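# Refit the band around the carton's corner guard

## Task

Loop the band back around the carton so that it passes over both the corner guard and the square, with the guard sitting in its proper spot once you are done and the carton resting flat.

## Robot and tools

Robot: two Trossen-style 6-joint arms, left_arm and right_arm, facing each other across a table. Each has a parallel two-finger gripper with a wrist camera (cam_left_wrist, cam_right_wrist, both 672x504).

Frames: the scene origin is at the table centre, the table top is at z = +0.020 m and +z is up. left_arm's base is at (-0.018, +0.459, +0.109), turned -90 deg about z, so its +x axis points toward scene -y. right_arm's base is at (-0.005, -0.457, +0.135), turned +90 deg about z, so its +x points toward scene +y. Both +x axes point at the table centre, and +z is up for both. Hand positions, orientations, velocities and all offsets use the arm's own base frame. The fingers extend along the gripper's +x and close along its y. end_effector_position is the midpoint between the fingers, 3-4 cm short of the tips, and only the last 1.5 cm of each pad is flat. Reported poses can be a few cm off, more at long reach.

Row layout (execute_actions and move): 14 numbers, each in [-1, 1], always for both arms. First left_arm: dx, dy, dz, rx, ry, rz, opening. Then right_arm in the same order. dx-dz and rx-rz are offsets from that arm's Hand target as it stood when the action or move began, not absolute poses. 1.0 means 0.6 m of travel or 180 deg of turn. rx, ry, rz form a single rotation vector about the hand's position. A translation longer than 1.0 may be shortened. All six zeros re-commands the current Hand target. Sending the same offset again moves the hand further. Opening is absolute: +1 is fully open (0.080 m) and -1 is closed. Empty fingers meet near -0.78. Closing fully takes at least about 0.6 s. A 0 there is a real command, so repeat the present opening to leave a gripper unchanged.

execute_actions(actions, cameras): actions is a list of actions. Each action is a list of up to 15 rows, one per 1/30 s step, and every row counts from the action's start pose. A shorter action holds its last row. Images come back when actions is empty, or for the cameras you name (["all"] or names; an unknown name voids the call).

move(target, speed, blend, opening_speed, grip_force, blocking, cameras): drives each gripper in a straight line toward one 14-number row, or through a list of up to 15 rows. Every row in the list is an offset from the same starting Hand targets. speed is in m/s (0.002-4.3, default 0.25), and turning is limited to twice that in rad/s; give one value, or one per target. blend is a corner-rounding radius in metres (0 stops at each target). opening_speed is the rate of opening change per second on the -1..1 scale, at least 0.2. grip_force is a per-pad force cap in N (8-34), one value or one per arm, and it stays set. blocking=false returns early while the motion continues. The whole move has 10 s. Paths do not avoid obstacles or the other arm, and the hand lags and strays more at high speed. Steer around an arm's own base, because passing near it can flip the shoulder posture.

wait(seconds 0-10) lets time pass while holding commands. stop brakes a running move. zoom_image(camera, region [x0,y0,x1,y1], at most 504x504 px) enlarges part of the latest image from a wrist camera. read_manual gives licence text only. finished_scene(scene) ends the scene; pass the number of the scene being ended. It cannot be undone, and the goal must then hold without the robot.

Results: the move line reports how the move ended. done means the arm rests within 8 mm and 2 deg of its target. off_target means it stopped elsewhere. blocked means something halted it far from the target, and it then holds with little force. held means a check (for example arm clearance) withheld steps. fault means a stop. limits=paced means the pose was clipped. grip_measured is the measured finger opening on the command scale, accurate to about 2 mm. On a firmly gripped hard part it reads up to ~0.067 narrower than the part. To grip, command about 0.08 below the reading at first contact for full force, or less for a lighter grip. grip_effort_n is motor effort (negative means closing), not pad force. Joint torques and External joint torques are listed in joint order; a push toward larger joint angles lowers the external reading. Wrist depth gives 7x7 median distances in mm per camera ('-' means no data). Hand target is the last commanded pose after clipping. The gripper often settles short of it, so re-send the pose or the missing offset. Commanded orientation is clipped to within 32 deg of the measured one each step, and joint friction or weight can leave the hand low or tilted; check after every move.

Avoid: objects leaving the table (including setting them down off it), dropping parts or releasing them while they move, fast impacts, and pressing hard on fixed or heavy items. Never let the arms, grippers or wrist cameras bump or squeeze each other, and don't close one gripper on the other's fingers. Keep strain off the camera cables. A joint whose contact torque reaches its limit (waist 18, shoulder 22.3, elbow 22.2, wrist pitch 5.86, wrist yaw 5.84, wrist roll 5.48 N m; held weight counts) stops that arm for 10 s. Sudden far targets can trigger an over-speed fault. Long holds, full stretch or pushing at unreachable poses heat motors: MOTOR HOT appears at 50 C and a hold comes at 95 C. To stop an arm pushing, command its target back behind the gripper. Loose objects may occasionally be nudged by outside disturbances.

Each tool is called after "Emit:" by a JSON object that holds its "api" and its "payload".

## Session

Emit:
{"api": "execute_actions", "payload": {"actions": []}}

Scene clock: 0.00 s.
left_arm: end_effector_position=(+0.2405, +0.2810, +0.2647) grip_measured=+1.000 grip_effort_n=n/a end_effector_quat_wxyz=(+0.891, -0.170, +0.247, +0.341) | right_arm: end_effector_position=(+0.2170, -0.0848, +0.1785) grip_measured=+1.000 grip_effort_n=n/a end_effector_quat_wxyz=(-0.384, -0.543, -0.236, +0.708)
Joint positions: left_arm=[0.954 1.271 1.155 -0.491 0.224 -0.008 0.08] | right_arm=[-0.175 1.462 1.313 -1.489 0.309 2.057 0.08]
Joint velocities: within noise
Joint torques (N m): no reading
External joint torques (N m): no reading
Motor temperatures (°C): left_arm=[26 22 28 29 28 29] | right_arm=[28 24 25 24 28 28]
Heat: left arm: hottest wrist pitch 29 °C (+0.0 °C/min); right arm: hottest waist 28 °C (+0.0 °C/min).
Wrist depth (mm): cam_left_wrist=[- - 1052 1343 1575 1812 - / 967 - 1335 1445 1798 1827 700 / - - 1454 1522 1575 585 602 / - 1261 1359 1454 500 519 539 / - 79 1189 434 460 104 371 / - 72 384 406 416 422 83 / - - 360 371 384 384 76] | cam_right_wrist=[1185 366 362 356 351 323 337 / 379 372 366 360 356 342 322 / 383 378 369 363 357 352 254 / 384 379 371 367 361 356 320 / 242 233 305 371 364 104 351 / - - 238 373 371 364 78 / - - 238 285 375 369 -]
Hand target: left_arm +0.2405, +0.2810, +0.2645; +0.891, -0.170, +0.247, +0.341 | right_arm +0.2173, -0.0850, +0.1797; -0.386, -0.544, -0.234, +0.707
Tool commands: left_gripper/opening=+1.0 right_gripper/opening=+1.0

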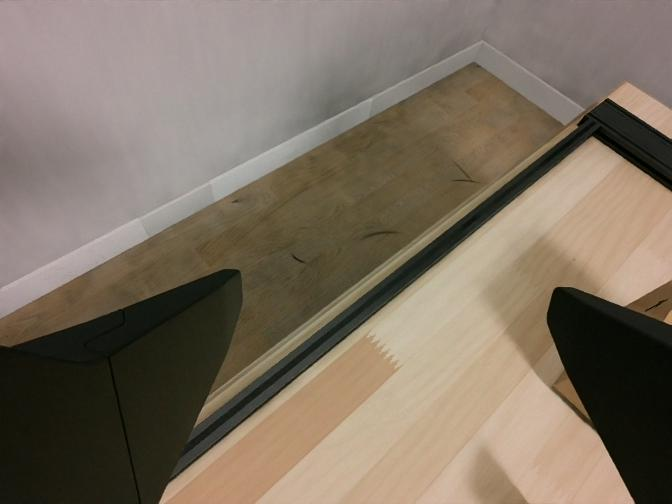

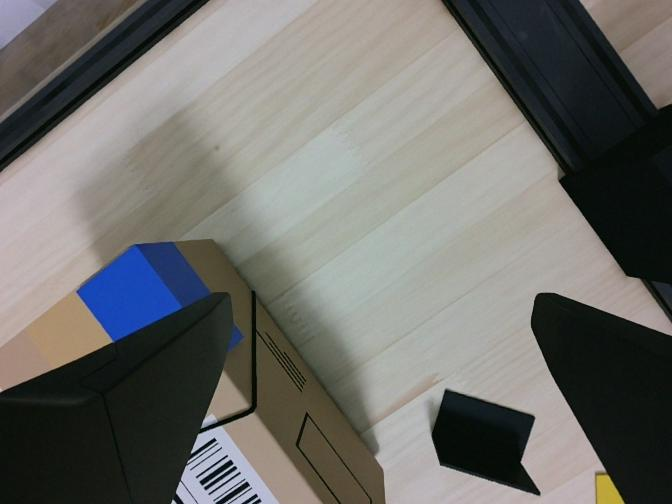

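Emit:
{"api": "move", "payload": {"target": [0.016,-0.368,0.059,0.0173,0.074,-0.248,1,-0.029,0.142,0.2,-0.183,-0.054,0.68,1], "speed": 0.4, "cameras": ["all"]}}

Scene clock: 36.80 s.
left_arm: end_effector_position=(+0.2504, +0.0603, +0.2948) grip_measured=+1.000 grip_effort_n=-1.2 end_effector_quat_wxyz=(+0.922, -0.005, +0.388, +0.000) | right_arm: end_effector_position=(+0.2000, +0.0004, +0.2931) grip_measured=+1.000 grip_effort_n=-0.7 end_effector_quat_wxyz=(+0.920, +0.000, +0.392, +0.000)
Joint positions: left_arm=[0.397 1.056 1.31 -1.092 0.276 0.283 0.08] | right_arm=[0.005 0.847 1.239 -1.197 0.004 0.005 0.08]
Joint torques (N m): left_arm=[-0.17 -3.34 7.09 1.22 0.03 0.08] | right_arm=[-0.27 -0.37 8.41 1.55 -0.1 -0.16]
External joint torques (N m): left_arm=[-0.18 -1.04 0.87 -0.19 -0.11 0.08] | right_arm=[-0.27 0.27 2.96 0.19 -0.1 -0.16]
Heat: left arm: hottest wrist pitch 32 °C (+4.9 °C/min); right arm: hottest elbow 29 °C (+6.5 °C/min).
Wrist depth (mm): cam_left_wrist=[1643 1532 611 602 411 588 582 / 1401 561 540 389 384 535 548 / 1327 515 514 458 446 505 513 / 1255 483 486 483 478 478 477 / - 79 449 450 452 103 419 / - 72 430 428 428 411 83 / - - 406 404 397 400 76] | cam_right_wrist=[1727 667 666 667 662 648 1664 / 1593 607 600 597 594 602 1616 / 1450 552 563 399 399 402 560 / 1355 526 517 376 376 384 513 / 507 - 486 485 480 103 489 / - - 448 460 460 458 78 / - - 435 435 433 432 -]
Hand target: left_arm +0.2501, +0.0602, +0.3000; +0.924, +0.000, +0.383, +0.002 | right_arm +0.1999, +0.0002, +0.2997; +0.924, +0.000, +0.383, +0.000
Off the commanded pose: left_arm 0.005 m, 1 deg | right_arm 0.007 m, 1 deg.
move: done

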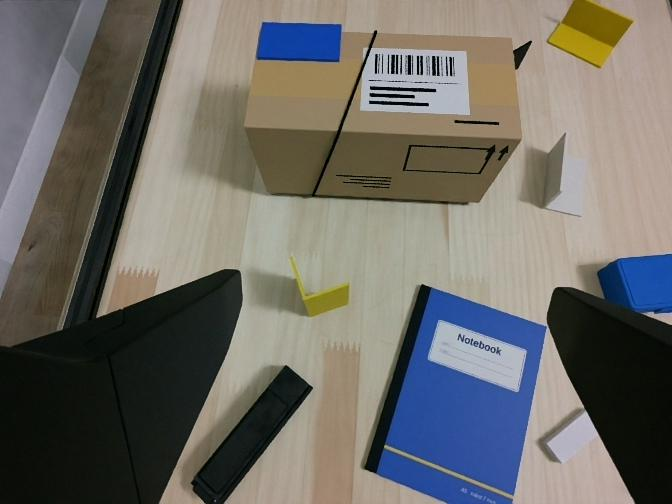

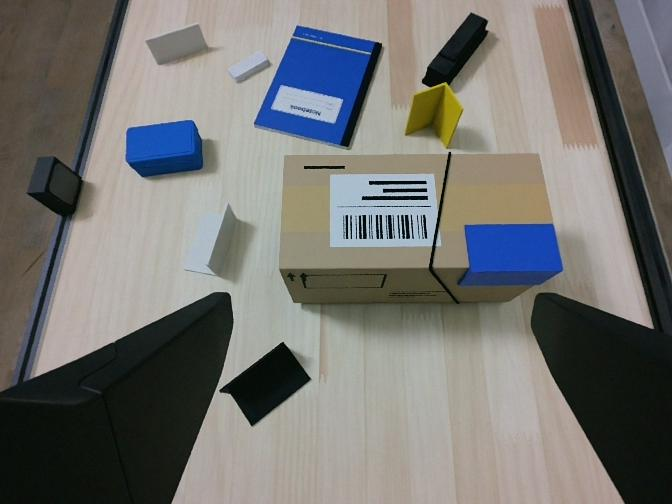

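Emit:
{"api": "zoom_image", "payload": {"camera": "cam_right_wrist", "region": [270, 130, 580, 320]}}

Emit:
{"api": "zoom_image", "payload": {"camera": "cam_left_wrist", "region": [230, 0, 540, 210]}}

Scaled by 1.626 from the camera's 672x504 image, which has a finer 960x720 frame.

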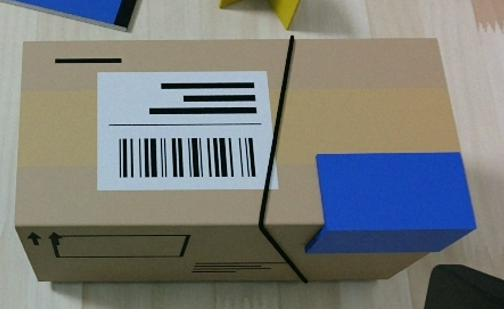

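Scaled by 1.626 from the camera's 672x504 image, which has a finer 960x720 frame.

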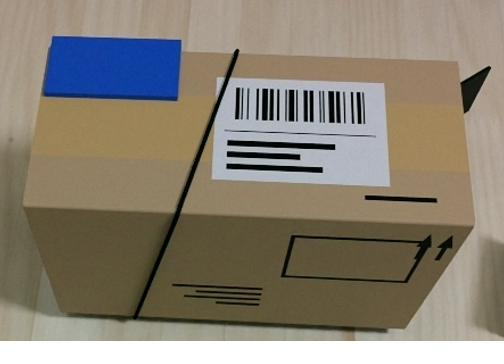

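Emit:
{"api": "move", "payload": {"target": [0.05,0.063,-0.217,0,-0.139,0,1,-0.083,-0.142,-0.25,0,-0.139,0,1], "speed": 0.3, "cameras": ["all"]}}

Emit:
{"api": "zoom_image", "payload": {"camera": "cam_right_wrist", "region": [180, 120, 560, 400]}}

Emit:
{"api": "zoom_image", "payload": {"camera": "cam_left_wrist", "region": [180, 120, 560, 400]}}

Scene clock: 87.07 s.
left_arm: end_effector_position=(+0.2815, +0.0987, +0.1773) grip_measured=+1.000 grip_effort_n=-1.2 end_effector_quat_wxyz=(+0.986, +0.007, +0.167, +0.003) | right_arm: end_effector_position=(+0.1500, -0.0826, +0.1442) grip_measured=+1.000 grip_effort_n=-1.2 end_effector_quat_wxyz=(+0.984, +0.008, +0.177, +0.002)
Joint positions: left_arm=[0.61 0.936 0.444 0.093 0.564 0.237 0.08] | right_arm=[-1.464 0.678 0.41 -1.041 -1.202 -1.273 0.08]
Joint torques (N m): left_arm=[0.33 -2.11 4.69 1.87 0.31 -0.09] | right_arm=[-0.23 0.67 8.64 0.58 -0.77 -0.21]
External joint torques (N m): left_arm=[0.32 0.24 -2.36 0.22 0.17 -0.09] | right_arm=[-0.22 0.7 2.95 0 -0.2 -0.22]
Motor temperatures (°C): left_arm=[26 24 37 32 28 28] | right_arm=[27 25 32 28 28 27]
Heat: left arm: hottest elbow 37 °C (+7.1 °C/min); right arm: hottest elbow 32 °C (+4.1 °C/min).
Wrist depth (mm): cam_left_wrist=[- 1268 1717 - 590 - - / - 2003 761 692 729 793 654 / - 1667 562 334 333 336 560 / - 477 458 327 322 314 475 / - 79 377 377 376 104 - / - 72 349 348 347 348 83 / - - 306 292 306 298 76] | cam_right_wrist=[1855 - - 716 - 1714 - / - 775 754 735 739 716 - / 2057 636 349 343 336 574 - / 508 310 295 290 284 452 451 / 439 - 323 322 333 104 394 / - - 348 353 349 335 78 / - - 314 309 307 303 -]
Hand target: left_arm +0.2801, +0.0980, +0.1697; +0.985, +0.000, +0.174, +0.002 | right_arm +0.1501, -0.0850, +0.1498; +0.985, -0.001, +0.173, +0.000
Off the commanded pose: left_arm 0.008 m, 1 deg | right_arm 0.006 m, 1 deg.
move: done

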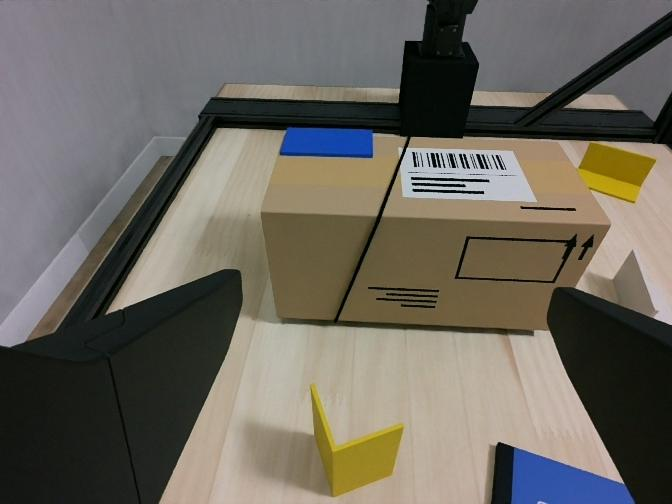

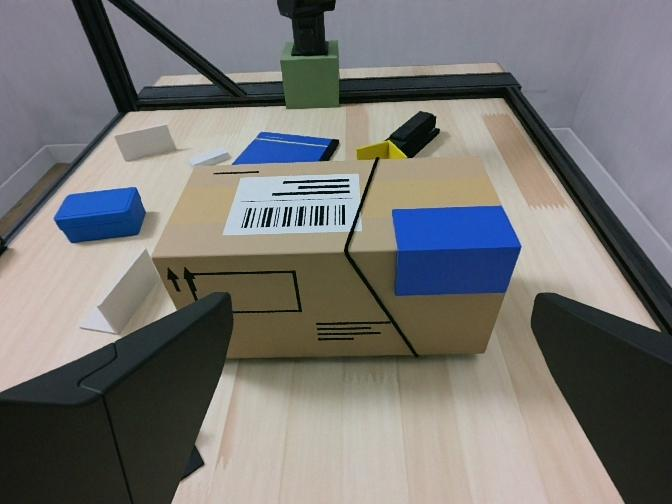

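Scaled by 1.326 from the camera's 672x504 image, which has a finer 960x720 frame.

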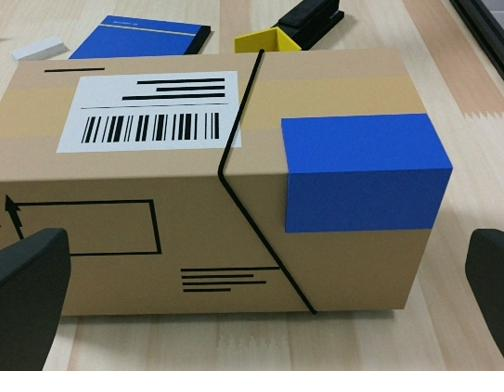

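Scaled by 1.326 from the camera's 672x504 image, which has a finer 960x720 frame.

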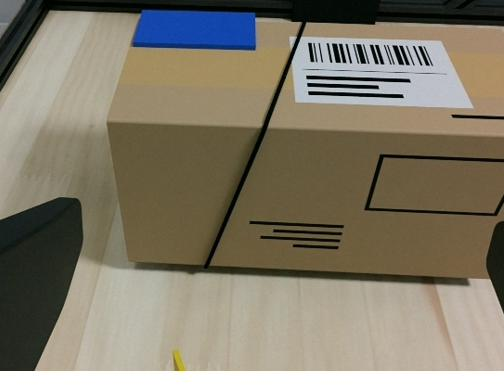

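Emit:
{"api": "move", "payload": {"target": [0,0,0,0,0,0,1,0.19,0.028,-0.0915,0,0.139,0,-0.2], "speed": 0.3, "cameras": ["all"]}}

Emit:
{"api": "zoom_image", "payload": {"camera": "cam_right_wrist", "region": [200, 120, 580, 400]}}

Scene clock: 122.20 s.
left_arm: end_effector_position=(+0.2815, +0.0987, +0.1773) grip_measured=+1.000 grip_effort_n=-1.2 end_effector_quat_wxyz=(+0.986, +0.007, +0.167, +0.003) | right_arm: end_effector_position=(+0.2591, -0.0670, +0.0884) grip_measured=-0.197 grip_effort_n=-13.7 end_effector_quat_wxyz=(+0.921, +0.001, +0.390, +0.002)
Joint positions: left_arm=[0.61 0.936 0.444 0.093 0.564 0.237 0.08] | right_arm=[-0.413 1.037 0.459 -0.268 -0.287 -0.304 0.026]
Joint torques (N m): left_arm=[0.28 -2.09 4.66 1.87 0.31 -0.09] | right_arm=[0.34 -1.22 9.25 1.7 -0.09 0.11]
External joint torques (N m): left_arm=[0.28 0.31 -2.42 0.21 0.17 -0.09] | right_arm=[0.33 1.25 3.06 0.4 0.05 0.11]
Heat: left arm: hottest wrist pitch 35 °C (+3.0 °C/min); right arm: hottest elbow 35 °C (+4.1 °C/min).
Wrist depth (mm): cam_left_wrist=[1445 - 1586 419 386 1483 580 / 1473 - 668 855 656 756 - / 1375 1619 557 333 332 333 565 / 1512 477 459 328 323 317 457 / - 79 374 378 377 348 379 / - 72 346 348 348 350 83 / - - 306 292 306 314 76] | cam_right_wrist=[382 190 188 187 185 184 187 / 176 175 173 172 172 170 172 / 163 162 161 160 159 154 153 / 191 173 172 172 172 208 286 / 285 282 239 277 108 276 275 / 272 - - 264 - - 266 / - - - 249 248 - -]
Hand target: left_arm +0.2801, +0.0980, +0.1697; +0.985, +0.000, +0.174, +0.002 | right_arm +0.2640, -0.0683, +0.0948; +0.924, +0.000, +0.383, +0.000
Off the commanded pose: left_arm 0.008 m, 1 deg | right_arm 0.008 m, 1 deg.
move: done

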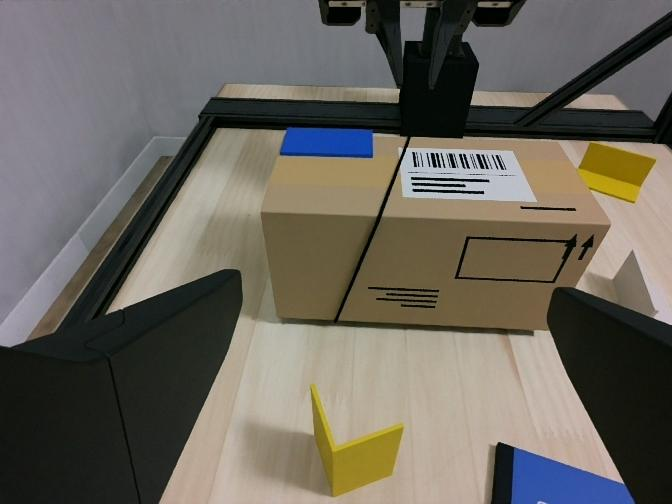

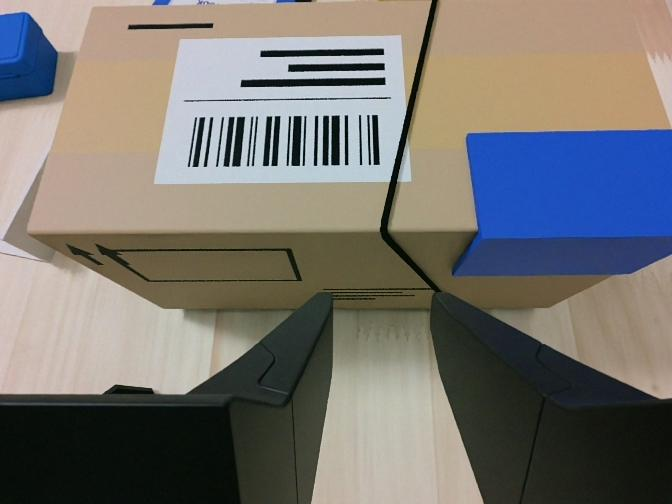

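Scaled by 1.326 from the camera's 672x504 image, which has a finer 960x720 frame.

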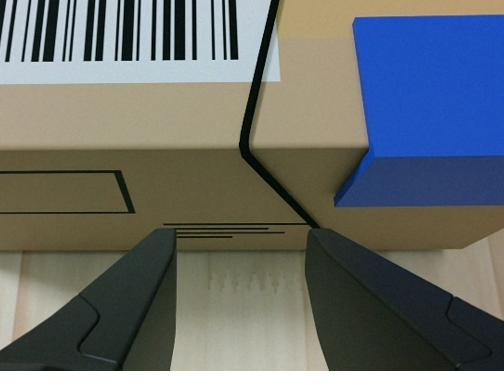

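Emit:
{"api": "move", "payload": {"target": [0,0,0,0,0,0,1,0.0627,-0.0062,-0.0647,0,0,0,-0.45], "speed": 0.12, "cameras": ["cam_right_wrist"]}}

Emit:
{"api": "zoom_image", "payload": {"camera": "cam_right_wrist", "region": [290, 200, 490, 350]}}

Scene clock: 138.27 s.
left_arm: end_effector_position=(+0.2815, +0.0987, +0.1773) grip_measured=+1.000 grip_effort_n=-1.6 end_effector_quat_wxyz=(+0.986, +0.007, +0.167, +0.003) | right_arm: end_effector_position=(+0.2977, -0.0718, +0.0567) grip_measured=-0.447 grip_effort_n=-15.1 end_effector_quat_wxyz=(+0.923, +0.000, +0.385, +0.001)
Joint positions: left_arm=[0.61 0.936 0.444 0.093 0.564 0.237 0.08] | right_arm=[-0.359 1.314 0.459 0.031 -0.252 -0.262 0.015]
Joint torques (N m): left_arm=[0.28 -2.12 4.7 1.87 0.31 -0.08] | right_arm=[0.42 -0.94 6.82 2.95 0.01 0.13]
External joint torques (N m): left_arm=[0.27 0.21 -2.29 0.24 0.18 -0.08] | right_arm=[0.44 2.76 1.29 1.63 0.13 0.13]
Motor temperatures (°C): left_arm=[26 23 32 36 28 28] | right_arm=[27 25 35 26 29 27]
Heat: left arm: hottest wrist pitch 36 °C (+4.0 °C/min); right arm: hottest elbow 35 °C (+4.0 °C/min).
Wrist depth (mm): cam_left_wrist=[- - - 365 366 363 - / - 1841 714 787 627 678 787 / - 1691 577 333 337 332 567 / - 466 474 325 322 315 478 / - 79 376 379 377 347 393 / - 72 349 348 347 348 83 / - - 307 302 307 300 76] | cam_right_wrist=[151 148 149 146 145 144 143 / 137 138 135 134 133 134 132 / 126 126 123 124 125 119 118 / - 117 116 114 115 112 110 / 146 122 112 108 110 106 106 / 242 - - 90 - - 233 / - - - 220 - - -]
Hand target: left_arm +0.2801, +0.0980, +0.1697; +0.985, +0.000, +0.174, +0.002 | right_arm +0.3016, -0.0720, +0.0560; +0.924, +0.000, +0.383, +0.000
Off the commanded pose: left_arm 0.008 m, 1 deg | right_arm 0.004 m, 0 deg.
move: done
Images, in order (width x height): cam_right_wrist 672x504.

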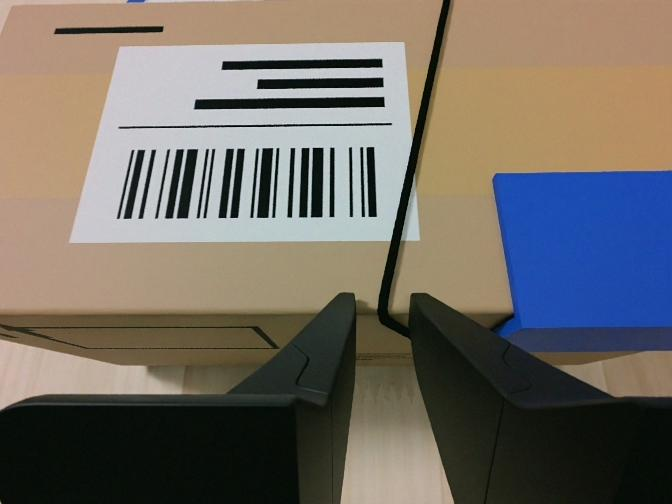

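Scaled by 2.520 from the camera's 672x504 image, which has a finer 960x720 frame.

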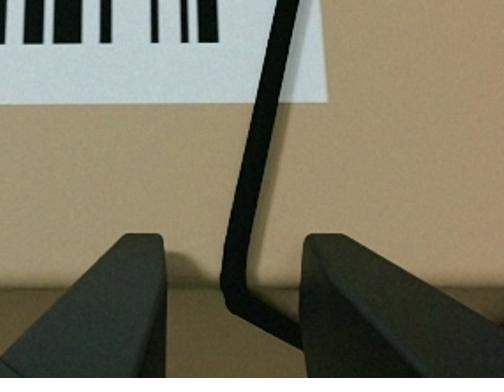

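Emit:
{"api": "move", "payload": {"target": [[0,0,0,0,0,0,1,0.0035,0,-0.0035,0,0,0,-0.45],[0,0,0,0,0,0,1,0.0035,0,-0.0035,0,0,0,-1]], "speed": 0.05, "cameras": ["cam_right_wrist"]}}

Emit:
{"api": "zoom_image", "payload": {"camera": "cam_right_wrist", "region": [290, 200, 490, 350]}}

Scene clock: 146.77 s.
left_arm: end_effector_position=(+0.2815, +0.0987, +0.1773) grip_measured=+1.000 grip_effort_n=-1.6 end_effector_quat_wxyz=(+0.986, +0.007, +0.167, +0.003) | right_arm: end_effector_position=(+0.2990, -0.0736, +0.0566) grip_measured=-0.766 grip_effort_n=-52.8 end_effector_quat_wxyz=(+0.924, +0.000, +0.383, -0.003)
Joint positions: left_arm=[0.61 0.936 0.444 0.093 0.564 0.237 0.08] | right_arm=[-0.361 1.32 0.458 0.044 -0.246 -0.258 0.001]
Joint torques (N m): left_arm=[0.29 -2.08 4.7 1.88 0.32 -0.08] | right_arm=[0.83 -0.01 7.09 3.22 -0.09 0.09]
External joint torques (N m): left_arm=[0.31 0.29 -2.34 0.23 0.17 -0.08] | right_arm=[0.83 3.69 1.62 1.92 0.03 0.09]
Heat: left arm: hottest wrist pitch 36 °C (+4.0 °C/min); right arm: hottest elbow 34 °C (+2.0 °C/min).
Wrist depth (mm): cam_left_wrist=[- 2330 - 359 365 368 1655 / - 2114 707 668 388 - 666 / 2057 1691 557 332 332 333 562 / 1841 475 458 329 322 315 457 / - 79 378 378 377 346 382 / - 72 346 344 349 347 83 / - - 306 293 307 294 76] | cam_right_wrist=[153 147 149 148 147 146 146 / 137 139 136 136 135 134 134 / 127 127 124 125 126 120 120 / - 117 115 115 116 113 112 / 132 113 113 104 104 - 106 / 240 208 - - - - 235 / - - - - - - -]
Hand target: left_arm +0.2801, +0.0980, +0.1697; +0.985, +0.000, +0.174, +0.002 | right_arm +0.3038, -0.0720, +0.0539; +0.924, +0.000, +0.383, +0.000
Off the commanded pose: left_arm 0.008 m, 1 deg | right_arm 0.006 m, 0 deg.
move: done
Images, in order (width x height): cam_right_wrist 672x504.

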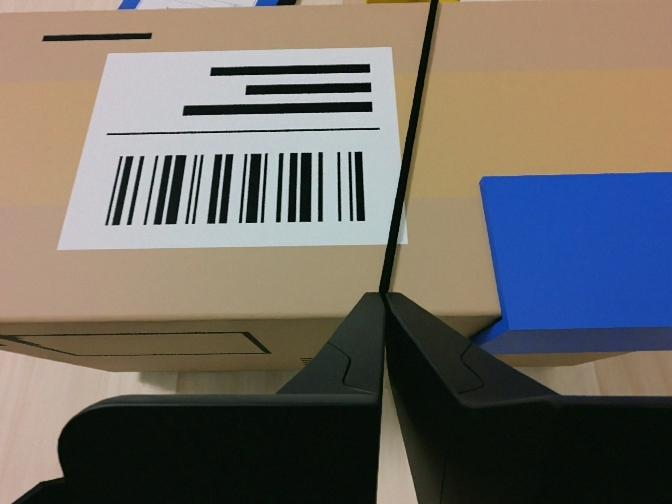

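Scaled by 2.520 from the camera's 672x504 image, which has a finer 960x720 frame.

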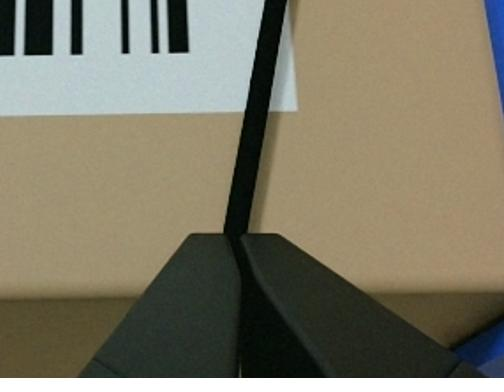

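Emit:
{"api": "move", "payload": {"target": [0,0,0,0,0,0,1,-0.022,0,0.022,0,0,0,-1], "speed": 0.06, "cameras": ["all"]}}

Emit:
{"api": "zoom_image", "payload": {"camera": "cam_right_wrist", "region": [240, 200, 490, 390]}}

Scene clock: 150.83 s.
left_arm: end_effector_position=(+0.2815, +0.0987, +0.1773) grip_measured=+1.000 grip_effort_n=-1.2 end_effector_quat_wxyz=(+0.986, +0.007, +0.167, +0.003) | right_arm: end_effector_position=(+0.2893, -0.0727, +0.0619) grip_measured=-0.770 grip_effort_n=-38.8 end_effector_quat_wxyz=(+0.921, +0.002, +0.391, -0.003)
Joint positions: left_arm=[0.61 0.936 0.444 0.093 0.564 0.237 0.08] | right_arm=[-0.372 1.261 0.458 -0.034 -0.251 -0.266 0]
Joint torques (N m): left_arm=[0.28 -2.08 4.7 1.87 0.32 -0.09] | right_arm=[-0.04 -3.94 6.79 1.31 -0.45 -0.18]
External joint torques (N m): left_arm=[0.29 0.29 -2.35 0.22 0.18 -0.1] | right_arm=[-0.07 -0.43 1.06 -0.01 -0.32 -0.18]
Heat: left arm: hottest wrist pitch 36 °C (+4.0 °C/min); right arm: hottest elbow 33 °C (+1.0 °C/min).
Wrist depth (mm): cam_left_wrist=[- 1643 - 374 375 374 599 / - - 668 793 615 813 682 / - 1756 580 334 333 332 553 / 1418 476 459 329 323 315 458 / - 79 378 377 376 346 386 / - 72 349 347 346 349 83 / - - 306 292 305 300 76] | cam_right_wrist=[153 152 151 152 149 148 147 / 141 141 139 139 138 137 136 / 133 130 128 129 130 123 123 / - 122 121 119 121 116 115 / 193 163 164 104 125 209 246 / 247 246 - - - - 238 / - - - - - - -]
Hand target: left_arm +0.2801, +0.0980, +0.1697; +0.985, +0.000, +0.174, +0.002 | right_arm +0.2906, -0.0720, +0.0671; +0.924, +0.000, +0.383, +0.000
Off the commanded pose: left_arm 0.008 m, 1 deg | right_arm 0.005 m, 1 deg.
move: done

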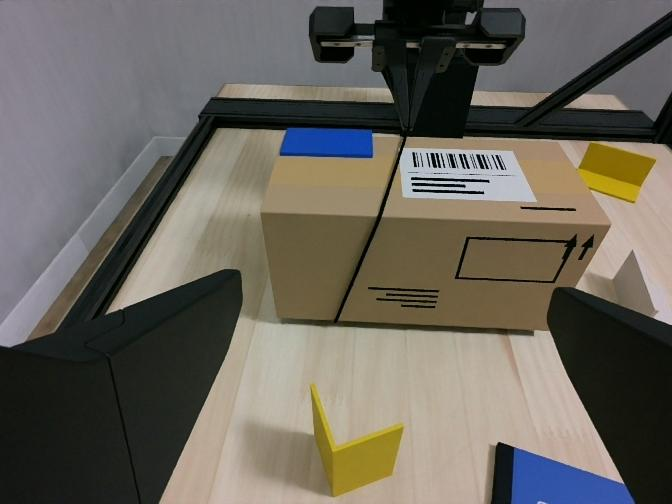

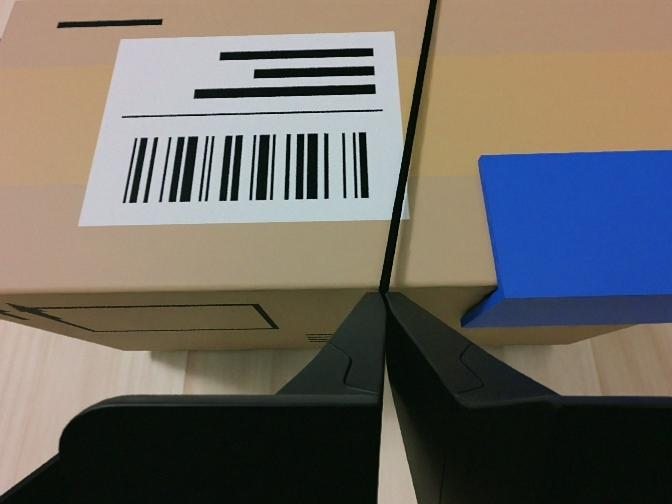

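Scaled by 2.016 from the camera's 672x504 image, which has a finer 960x720 frame.

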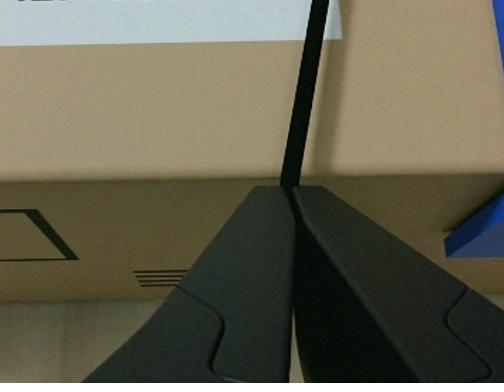

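Emit:
{"api": "move", "payload": {"target": [[0,0,0,0,0,0,1,-0.015,0,0.015,0,0,0,-1],[0,0,0,0,0,0,1,-0.015,-0.107,0.015,0,0,0,-1]], "speed": 0.08, "blend": [0.005,0], "cameras": ["all"]}}

Emit:
{"api": "zoom_image", "payload": {"camera": "cam_right_wrist", "region": [240, 200, 490, 390]}}

Scene clock: 164.40 s.
left_arm: end_effector_position=(+0.2815, +0.0987, +0.1773) grip_measured=+1.000 grip_effort_n=-1.6 end_effector_quat_wxyz=(+0.986, +0.007, +0.167, +0.003) | right_arm: end_effector_position=(+0.2783, -0.1310, +0.0702) grip_measured=-0.770 grip_effort_n=-38.4 end_effector_quat_wxyz=(+0.921, +0.004, +0.389, +0.004)
Joint positions: left_arm=[0.61 0.936 0.444 0.093 0.564 0.237 0.08] | right_arm=[-0.653 1.342 0.566 -0.143 -0.446 -0.499 0]
Joint torques (N m): left_arm=[0.29 -2.1 4.71 1.88 0.32 -0.08] | right_arm=[-0.7 -2.77 8.73 1.25 -0.34 -0.18]
External joint torques (N m): left_arm=[0.3 0.22 -2.23 0.26 0.18 -0.08] | right_arm=[-0.72 1.23 3.11 0.06 -0.1 -0.18]
Heat: left arm: hottest wrist pitch 36 °C (+2.0 °C/min); right arm: hottest elbow 32 °C (-2.0 °C/min).
Wrist depth (mm): cam_left_wrist=[1195 - 1770 377 542 1619 - / - - 824 384 624 790 656 / - 602 553 334 333 332 550 / 1305 476 458 329 322 317 456 / - 79 379 378 377 348 382 / - 72 349 348 348 346 83 / - - 306 292 305 298 76] | cam_right_wrist=[168 166 163 162 160 329 335 / 154 152 150 150 147 305 311 / 140 141 140 135 133 134 289 / - 134 133 127 126 125 270 / 221 220 219 84 104 256 254 / 258 255 - - - - 243 / - - - - - - -]
Hand target: left_arm +0.2801, +0.0980, +0.1697; +0.985, +0.000, +0.174, +0.002 | right_arm +0.2815, -0.1362, +0.0761; +0.924, +0.000, +0.383, +0.000
Off the commanded pose: left_arm 0.008 m, 1 deg | right_arm 0.008 m, 1 deg.
move: done

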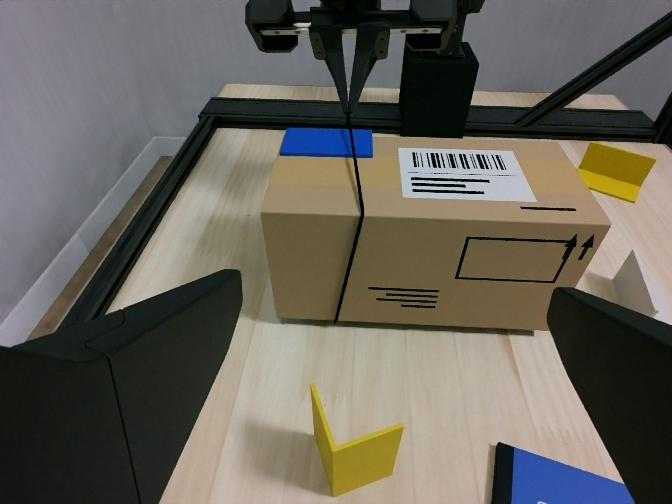

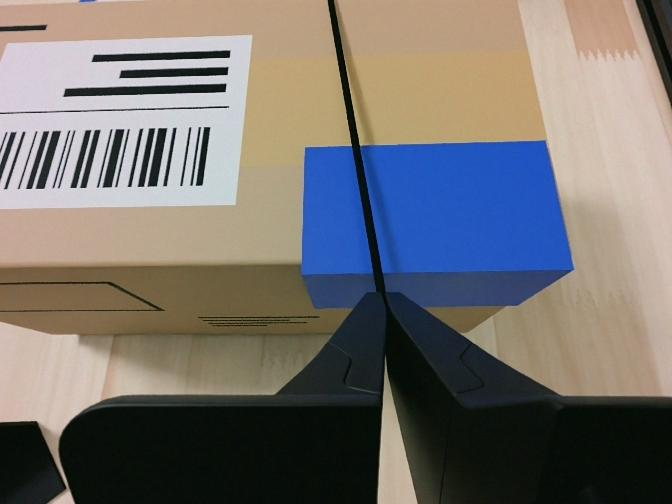

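Scaled by 2.016 from the camera's 672x504 image, which has a finer 960x720 frame.

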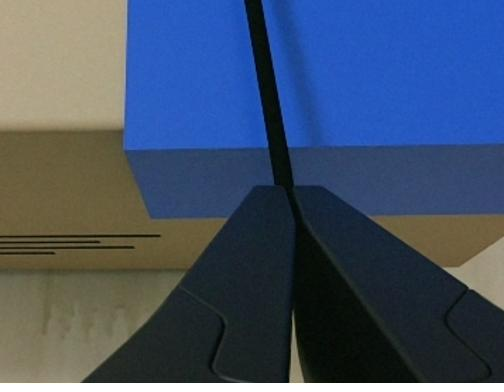

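Emit:
{"api": "move", "payload": {"target": [0,0,0,0,0,0,1,0.0155,-0.007,-0.016,0,0,0,-1], "speed": 0.06, "cameras": ["all"]}}

Emit:
{"api": "zoom_image", "payload": {"camera": "cam_right_wrist", "region": [240, 200, 490, 390]}}

Scene clock: 186.50 s.
left_arm: end_effector_position=(+0.2815, +0.0987, +0.1773) grip_measured=+1.000 grip_effort_n=-1.6 end_effector_quat_wxyz=(+0.986, +0.007, +0.167, +0.003) | right_arm: end_effector_position=(+0.2867, -0.1365, +0.0619) grip_measured=-0.770 grip_effort_n=-38.4 end_effector_quat_wxyz=(+0.922, +0.003, +0.388, +0.005)
Joint positions: left_arm=[0.61 0.936 0.444 0.093 0.564 0.237 0.08] | right_arm=[-0.65 1.409 0.576 -0.081 -0.447 -0.499 0]
Joint torques (N m): left_arm=[0.32 -2.07 4.7 1.87 0.31 -0.07] | right_arm=[0.04 -2.86 8.24 1.51 -0.11 0.07]
External joint torques (N m): left_arm=[0.31 0.22 -2.24 0.25 0.18 -0.07] | right_arm=[0.04 1.48 2.74 0.31 0.12 0.06]
Heat: left arm: hottest wrist pitch 37 °C (+2.0 °C/min); right arm: hottest elbow 35 °C (+0.0 °C/min).
Wrist depth (mm): cam_left_wrist=[- - 371 370 588 - - / - - 720 386 670 703 - / - 1655 577 333 333 333 545 / 1312 483 457 327 322 312 458 / - 79 377 381 376 349 391 / - 72 345 348 346 345 83 / - - 307 293 304 299 76] | cam_right_wrist=[156 153 153 151 149 325 322 / 143 144 140 139 137 140 302 / 134 131 128 125 125 124 282 / - 122 121 117 115 116 262 / 213 177 175 84 115 245 247 / 249 247 - - - - 235 / - - - - - - -]
Hand target: left_arm +0.2801, +0.0980, +0.1697; +0.985, +0.000, +0.174, +0.002 | right_arm +0.2909, -0.1404, +0.0666; +0.924, +0.000, +0.383, +0.000
Off the commanded pose: left_arm 0.008 m, 1 deg | right_arm 0.007 m, 1 deg.
move: done

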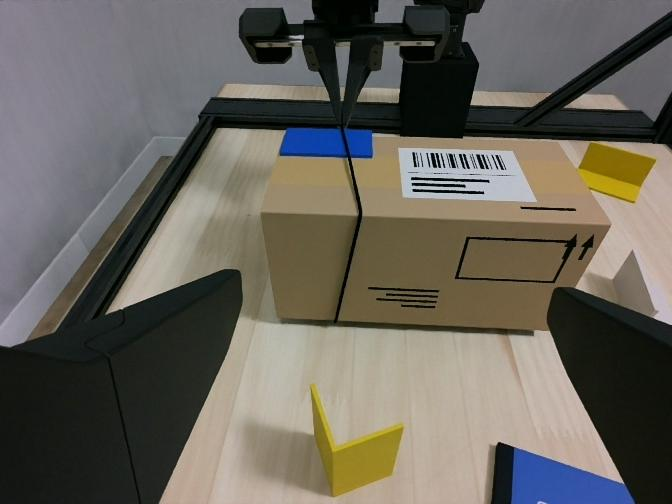

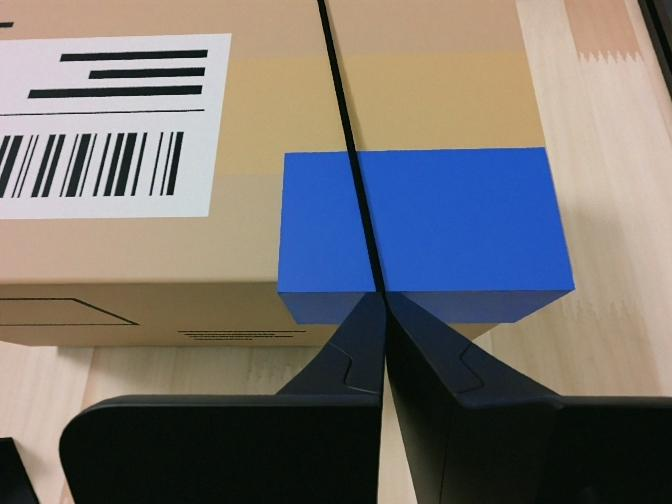

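Scaled by 2.016 from the camera's 672x504 image, which has a finer 960x720 frame.

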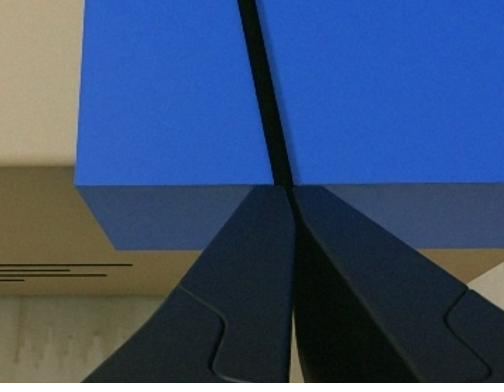

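Emit:
{"api": "move", "payload": {"target": [[0,0,0,0,0,0,1,0.004,-0.007,-0.004,0,0,0,-1],[0,0,0,0,0,0,1,0.004,-0.007,-0.004,0,0,0,-0.6]], "speed": 0.05, "opening_speed": 0.5, "cameras": ["all"]}}

Emit:
{"api": "zoom_image", "payload": {"camera": "cam_right_wrist", "region": [240, 200, 490, 390]}}

Scene clock: 200.60 s.
left_arm: end_effector_position=(+0.2815, +0.0987, +0.1773) grip_measured=+1.000 grip_effort_n=-1.2 end_effector_quat_wxyz=(+0.986, +0.007, +0.167, +0.003) | right_arm: end_effector_position=(+0.2902, -0.1396, +0.0605) grip_measured=-0.603 grip_effort_n=12.3 end_effector_quat_wxyz=(+0.922, +0.004, +0.387, +0.005)
Joint positions: left_arm=[0.61 0.936 0.444 0.093 0.564 0.237 0.08] | right_arm=[-0.653 1.433 0.588 -0.069 -0.45 -0.499 0.008]
Joint torques (N m): left_arm=[0.3 -2.09 4.72 1.88 0.31 -0.1] | right_arm=[-0.43 -2.77 8.08 1.55 -0.16 -0.14]
External joint torques (N m): left_arm=[0.29 0.28 -2.31 0.24 0.17 -0.1] | right_arm=[-0.46 1.71 2.56 0.34 0.08 -0.14]
Heat: left arm: hottest wrist pitch 37 °C (+1.0 °C/min); right arm: hottest elbow 34 °C (+0.0 °C/min).
Wrist depth (mm): cam_left_wrist=[- - 362 375 417 - - / - 1856 690 387 - 746 672 / - 1655 584 335 333 333 552 / - 476 459 330 321 318 457 / - 79 377 379 376 346 388 / - 72 348 348 348 348 83 / - - 307 293 307 299 76] | cam_right_wrist=[155 151 151 149 148 327 321 / 142 141 139 138 136 295 301 / 133 130 127 125 123 128 280 / - 121 119 114 113 115 261 / 189 189 157 - 96 244 245 / 248 247 - - - - 233 / - - - - - - -]
Hand target: left_arm +0.2801, +0.0980, +0.1697; +0.985, +0.000, +0.174, +0.002 | right_arm +0.2933, -0.1447, +0.0641; +0.924, +0.000, +0.383, +0.000
Off the commanded pose: left_arm 0.008 m, 1 deg | right_arm 0.007 m, 1 deg.
move: done

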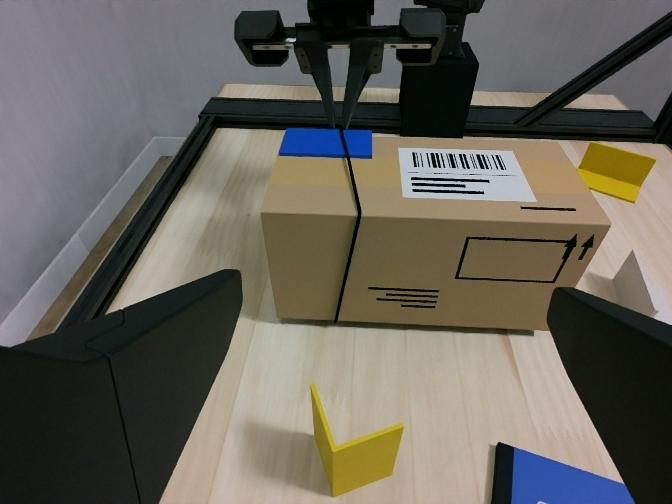

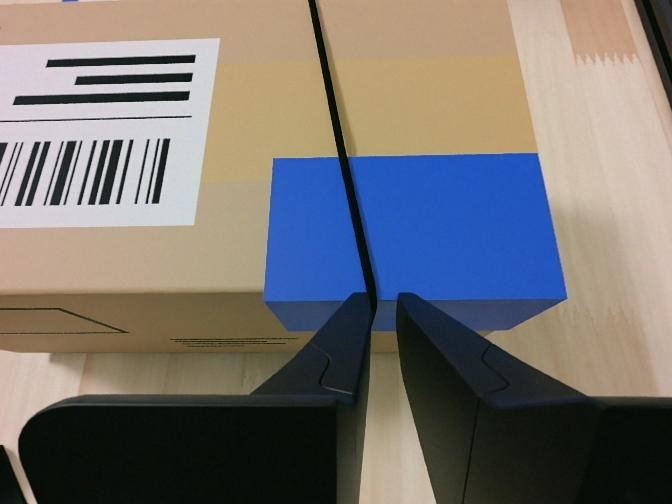

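Scaled by 2.016 from the camera's 672x504 image, which has a finer 960x720 frame.

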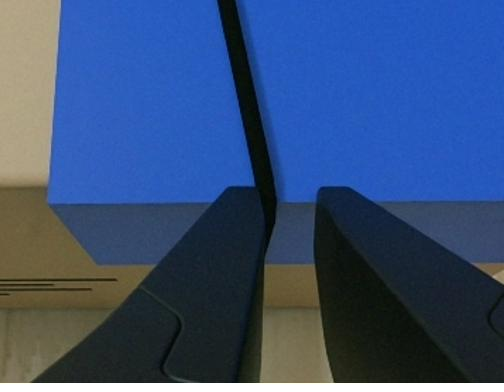

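Emit:
{"api": "move", "payload": {"target": [[0,0,0,0,0,0,1,-0.03,0,0.03,0,0,0,-0.5],[0.228,0.003,-0.078,0,0.139,0,-0.45,-0.16,0.06,0.16,0,0,0,-0.5]], "speed": [0.06,0.25], "cameras": ["all"]}}

Emit:
{"api": "zoom_image", "payload": {"camera": "cam_right_wrist", "region": [200, 120, 580, 400]}}

Scene clock: 233.77 s.
left_arm: end_effector_position=(+0.4135, +0.0990, +0.1237) grip_measured=-0.446 grip_effort_n=-17.9 end_effector_quat_wxyz=(+0.924, +0.000, +0.381, +0.000) | right_arm: end_effector_position=(+0.1957, -0.1065, +0.1517) grip_measured=-0.503 grip_effort_n=12.3 end_effector_quat_wxyz=(+0.920, +0.010, +0.392, +0.003)
Joint positions: left_arm=[0.312 1.643 1.047 -0.21 0.219 0.224 0.015] | right_arm=[-0.87 0.894 0.689 -0.821 -0.568 -0.698 0.012]
Joint torques (N m): left_arm=[-0.19 -7.28 7.37 1.26 0 -0.08] | right_arm=[-0.32 -1.63 9.39 1.13 -0.48 -0.19]
External joint torques (N m): left_arm=[-0.19 -0.12 0.77 -0.17 -0.11 -0.08] | right_arm=[-0.33 -0.04 3.26 0.09 -0.18 -0.19]
Heat: left arm: hottest wrist pitch 37 °C (+0.0 °C/min); right arm: hottest elbow 33 °C (-1.0 °C/min).
Wrist depth (mm): cam_left_wrist=[365 376 183 182 182 181 180 / 337 348 172 170 169 168 167 / 319 322 164 161 159 157 155 / 302 302 219 208 205 200 193 / 285 285 287 272 93 275 273 / - - - 262 - - - / - - - 250 - - -] | cam_right_wrist=[496 284 275 271 270 449 448 / 433 260 257 254 250 414 404 / 411 249 246 241 234 383 376 / 382 372 346 347 347 360 355 / 360 357 354 104 344 339 335 / - 337 - - - - 320 / - - - 303 - - -]
Hand target: left_arm +0.4169, +0.0997, +0.1230; +0.924, +0.000, +0.383, +0.001 | right_arm +0.1973, -0.1086, +0.1600; +0.924, +0.000, +0.383, +0.001
Off the commanded pose: left_arm 0.004 m, 0 deg | right_arm 0.009 m, 2 deg.
move: off_target (right_arm)

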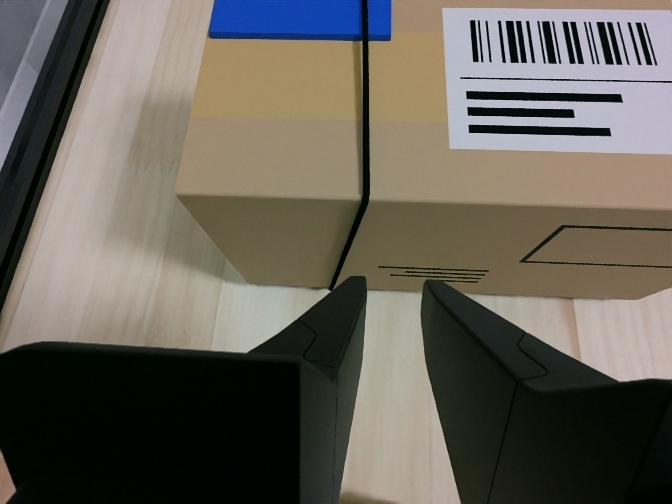

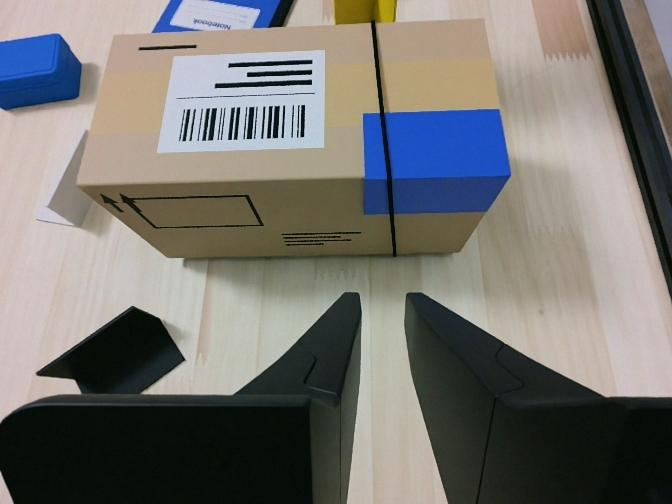

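Scaled by 1.326 from the camera's 672x504 image, which has a finer 960x720 frame.

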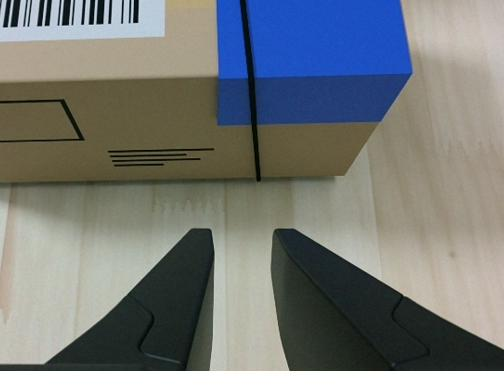

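Emit:
{"api": "move", "payload": {"target": [0.066,0.0075,-0.057,0,0,0,-0.45,0,0,0,0,0,0,-0.5], "speed": 0.1, "cameras": ["cam_left_wrist"]}}

Emit:
{"api": "zoom_image", "payload": {"camera": "cam_left_wrist", "region": [290, 180, 490, 330]}}

Scene clock: 247.67 s.
left_arm: end_effector_position=(+0.4527, +0.1036, +0.0907) grip_measured=-0.447 grip_effort_n=-17.9 end_effector_quat_wxyz=(+0.924, +0.000, +0.382, +0.000) | right_arm: end_effector_position=(+0.1957, -0.1065, +0.1517) grip_measured=-0.503 grip_effort_n=12.3 end_effector_quat_wxyz=(+0.920, +0.010, +0.392, +0.003)
Joint positions: left_arm=[0.291 1.834 1.132 -0.104 0.204 0.208 0.015] | right_arm=[-0.87 0.894 0.689 -0.821 -0.568 -0.698 0.012]
Joint torques (N m): left_arm=[-0.21 -8.6 7.06 1.64 -0.01 -0.09] | right_arm=[-0.32 -1.64 9.29 1.15 -0.49 -0.2]
External joint torques (N m): left_arm=[-0.15 -0.2 0.71 0.22 -0.11 -0.1] | right_arm=[-0.32 -0.01 3.14 0.11 -0.19 -0.2]
Heat: left arm: hottest elbow 35 °C (+3.0 °C/min); right arm: hottest elbow 34 °C (-1.0 °C/min).
Wrist depth (mm): cam_left_wrist=[321 324 137 135 137 135 134 / 302 132 128 128 127 126 125 / 284 121 121 119 117 116 117 / 266 116 115 113 113 112 110 / 253 248 172 139 93 146 163 / - - - 231 - - - / - - - 217 - - -] | cam_right_wrist=[483 281 277 272 270 448 458 / 434 260 257 253 249 414 403 / 411 249 245 242 234 384 379 / 382 369 346 345 348 361 355 / 359 352 355 104 347 340 336 / - - - - - - 320 / - - - 303 - - -]
Hand target: left_arm +0.4566, +0.1042, +0.0889; +0.924, +0.000, +0.383, +0.002 | right_arm +0.1973, -0.1086, +0.1600; +0.924, +0.000, +0.383, +0.001
Off the commanded pose: left_arm 0.004 m, 0 deg | right_arm 0.009 m, 2 deg.
move: off_target (right_arm)
Images, in order (width x height): cam_left_wrist 672x504.

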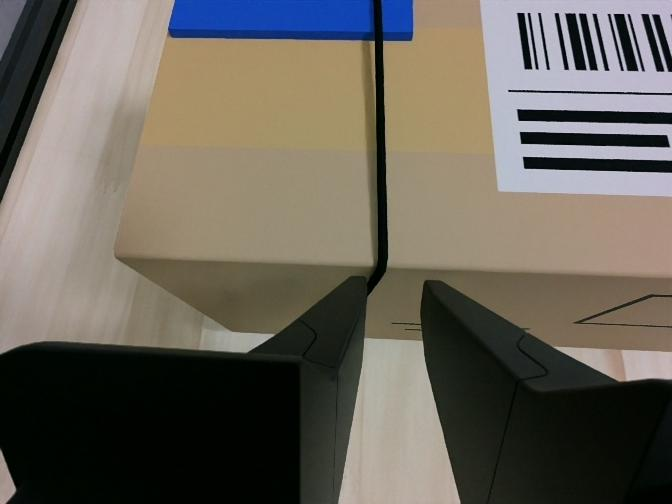

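Scaled by 2.520 from the camera's 672x504 image, which has a finer 960x720 frame.

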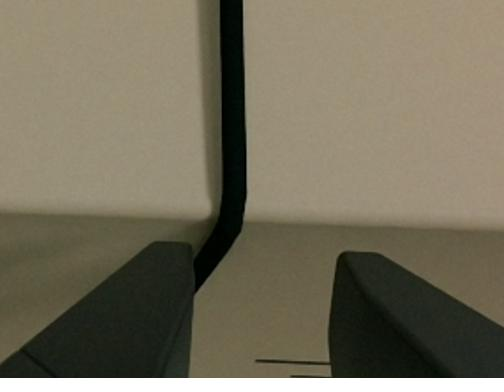

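Emit:
{"api": "move", "payload": {"target": [0.0155,0.005,0.0013,0,0,0,-0.4,0,0,0,0,0,0,-0.5], "speed": 0.06, "cameras": ["cam_left_wrist"]}}

Emit:
{"api": "zoom_image", "payload": {"camera": "cam_left_wrist", "region": [290, 180, 490, 330]}}

Scene clock: 258.60 s.
left_arm: end_effector_position=(+0.4609, +0.1060, +0.0920) grip_measured=-0.403 grip_effort_n=15.6 end_effector_quat_wxyz=(+0.924, +0.000, +0.382, +0.000) | right_arm: end_effector_position=(+0.1957, -0.1065, +0.1517) grip_measured=-0.503 grip_effort_n=12.3 end_effector_quat_wxyz=(+0.920, +0.010, +0.392, +0.003)
Joint positions: left_arm=[0.291 1.861 1.173 -0.117 0.204 0.208 0.017] | right_arm=[-0.87 0.894 0.689 -0.821 -0.568 -0.698 0.012]
Joint torques (N m): left_arm=[-0.11 -8.24 7.64 1.6 0.01 -0.07] | right_arm=[-0.27 -1.73 9.41 1.16 -0.47 -0.18]
External joint torques (N m): left_arm=[-0.12 0.54 1.16 0.15 -0.09 -0.08] | right_arm=[-0.28 -0.1 3.21 0.11 -0.16 -0.19]
Heat: left arm: hottest elbow 35 °C (+3.0 °C/min); right arm: hottest elbow 35 °C (+1.0 °C/min).
Wrist depth (mm): cam_left_wrist=[321 329 137 137 136 137 136 / 305 296 131 129 128 127 126 / 285 122 121 121 118 117 118 / 268 114 115 114 112 112 111 / 253 247 132 118 107 111 141 / - - - 228 - - - / - - - 219 - - -] | cam_right_wrist=[493 282 277 271 270 447 459 / 432 260 256 253 250 414 406 / 413 248 246 241 231 384 378 / 382 369 345 348 347 363 356 / 359 356 355 104 346 338 335 / - - - - - - 320 / - - - 304 - - -]
Hand target: left_arm +0.4658, +0.1072, +0.0895; +0.924, +0.000, +0.383, +0.002 | right_arm +0.1973, -0.1086, +0.1600; +0.924, +0.000, +0.383, +0.001
Off the commanded pose: left_arm 0.006 m, 0 deg | right_arm 0.009 m, 2 deg.
move: off_target (right_arm)
Images, in order (width x height): cam_left_wrist 672x504.

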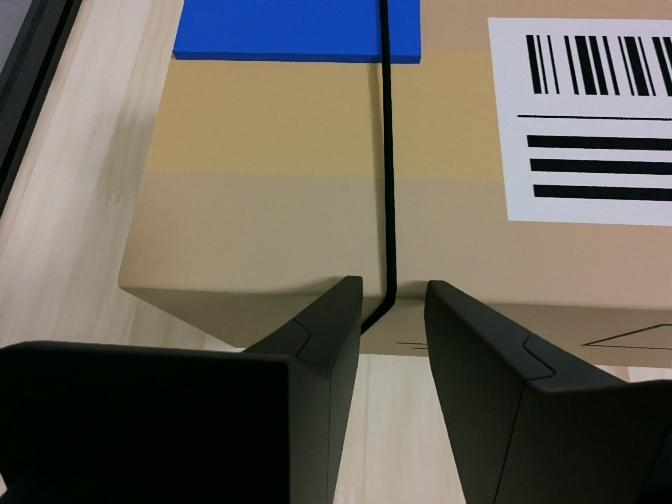

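Scaled by 2.520 from the camera's 672x504 image, which has a finer 960x720 frame.

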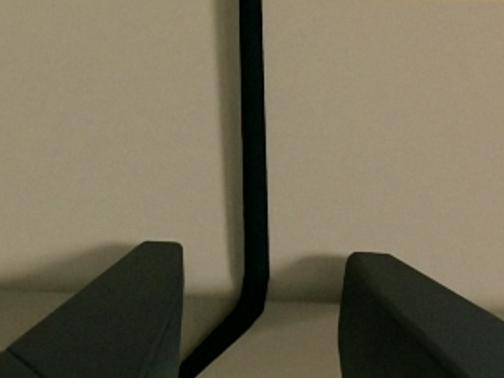

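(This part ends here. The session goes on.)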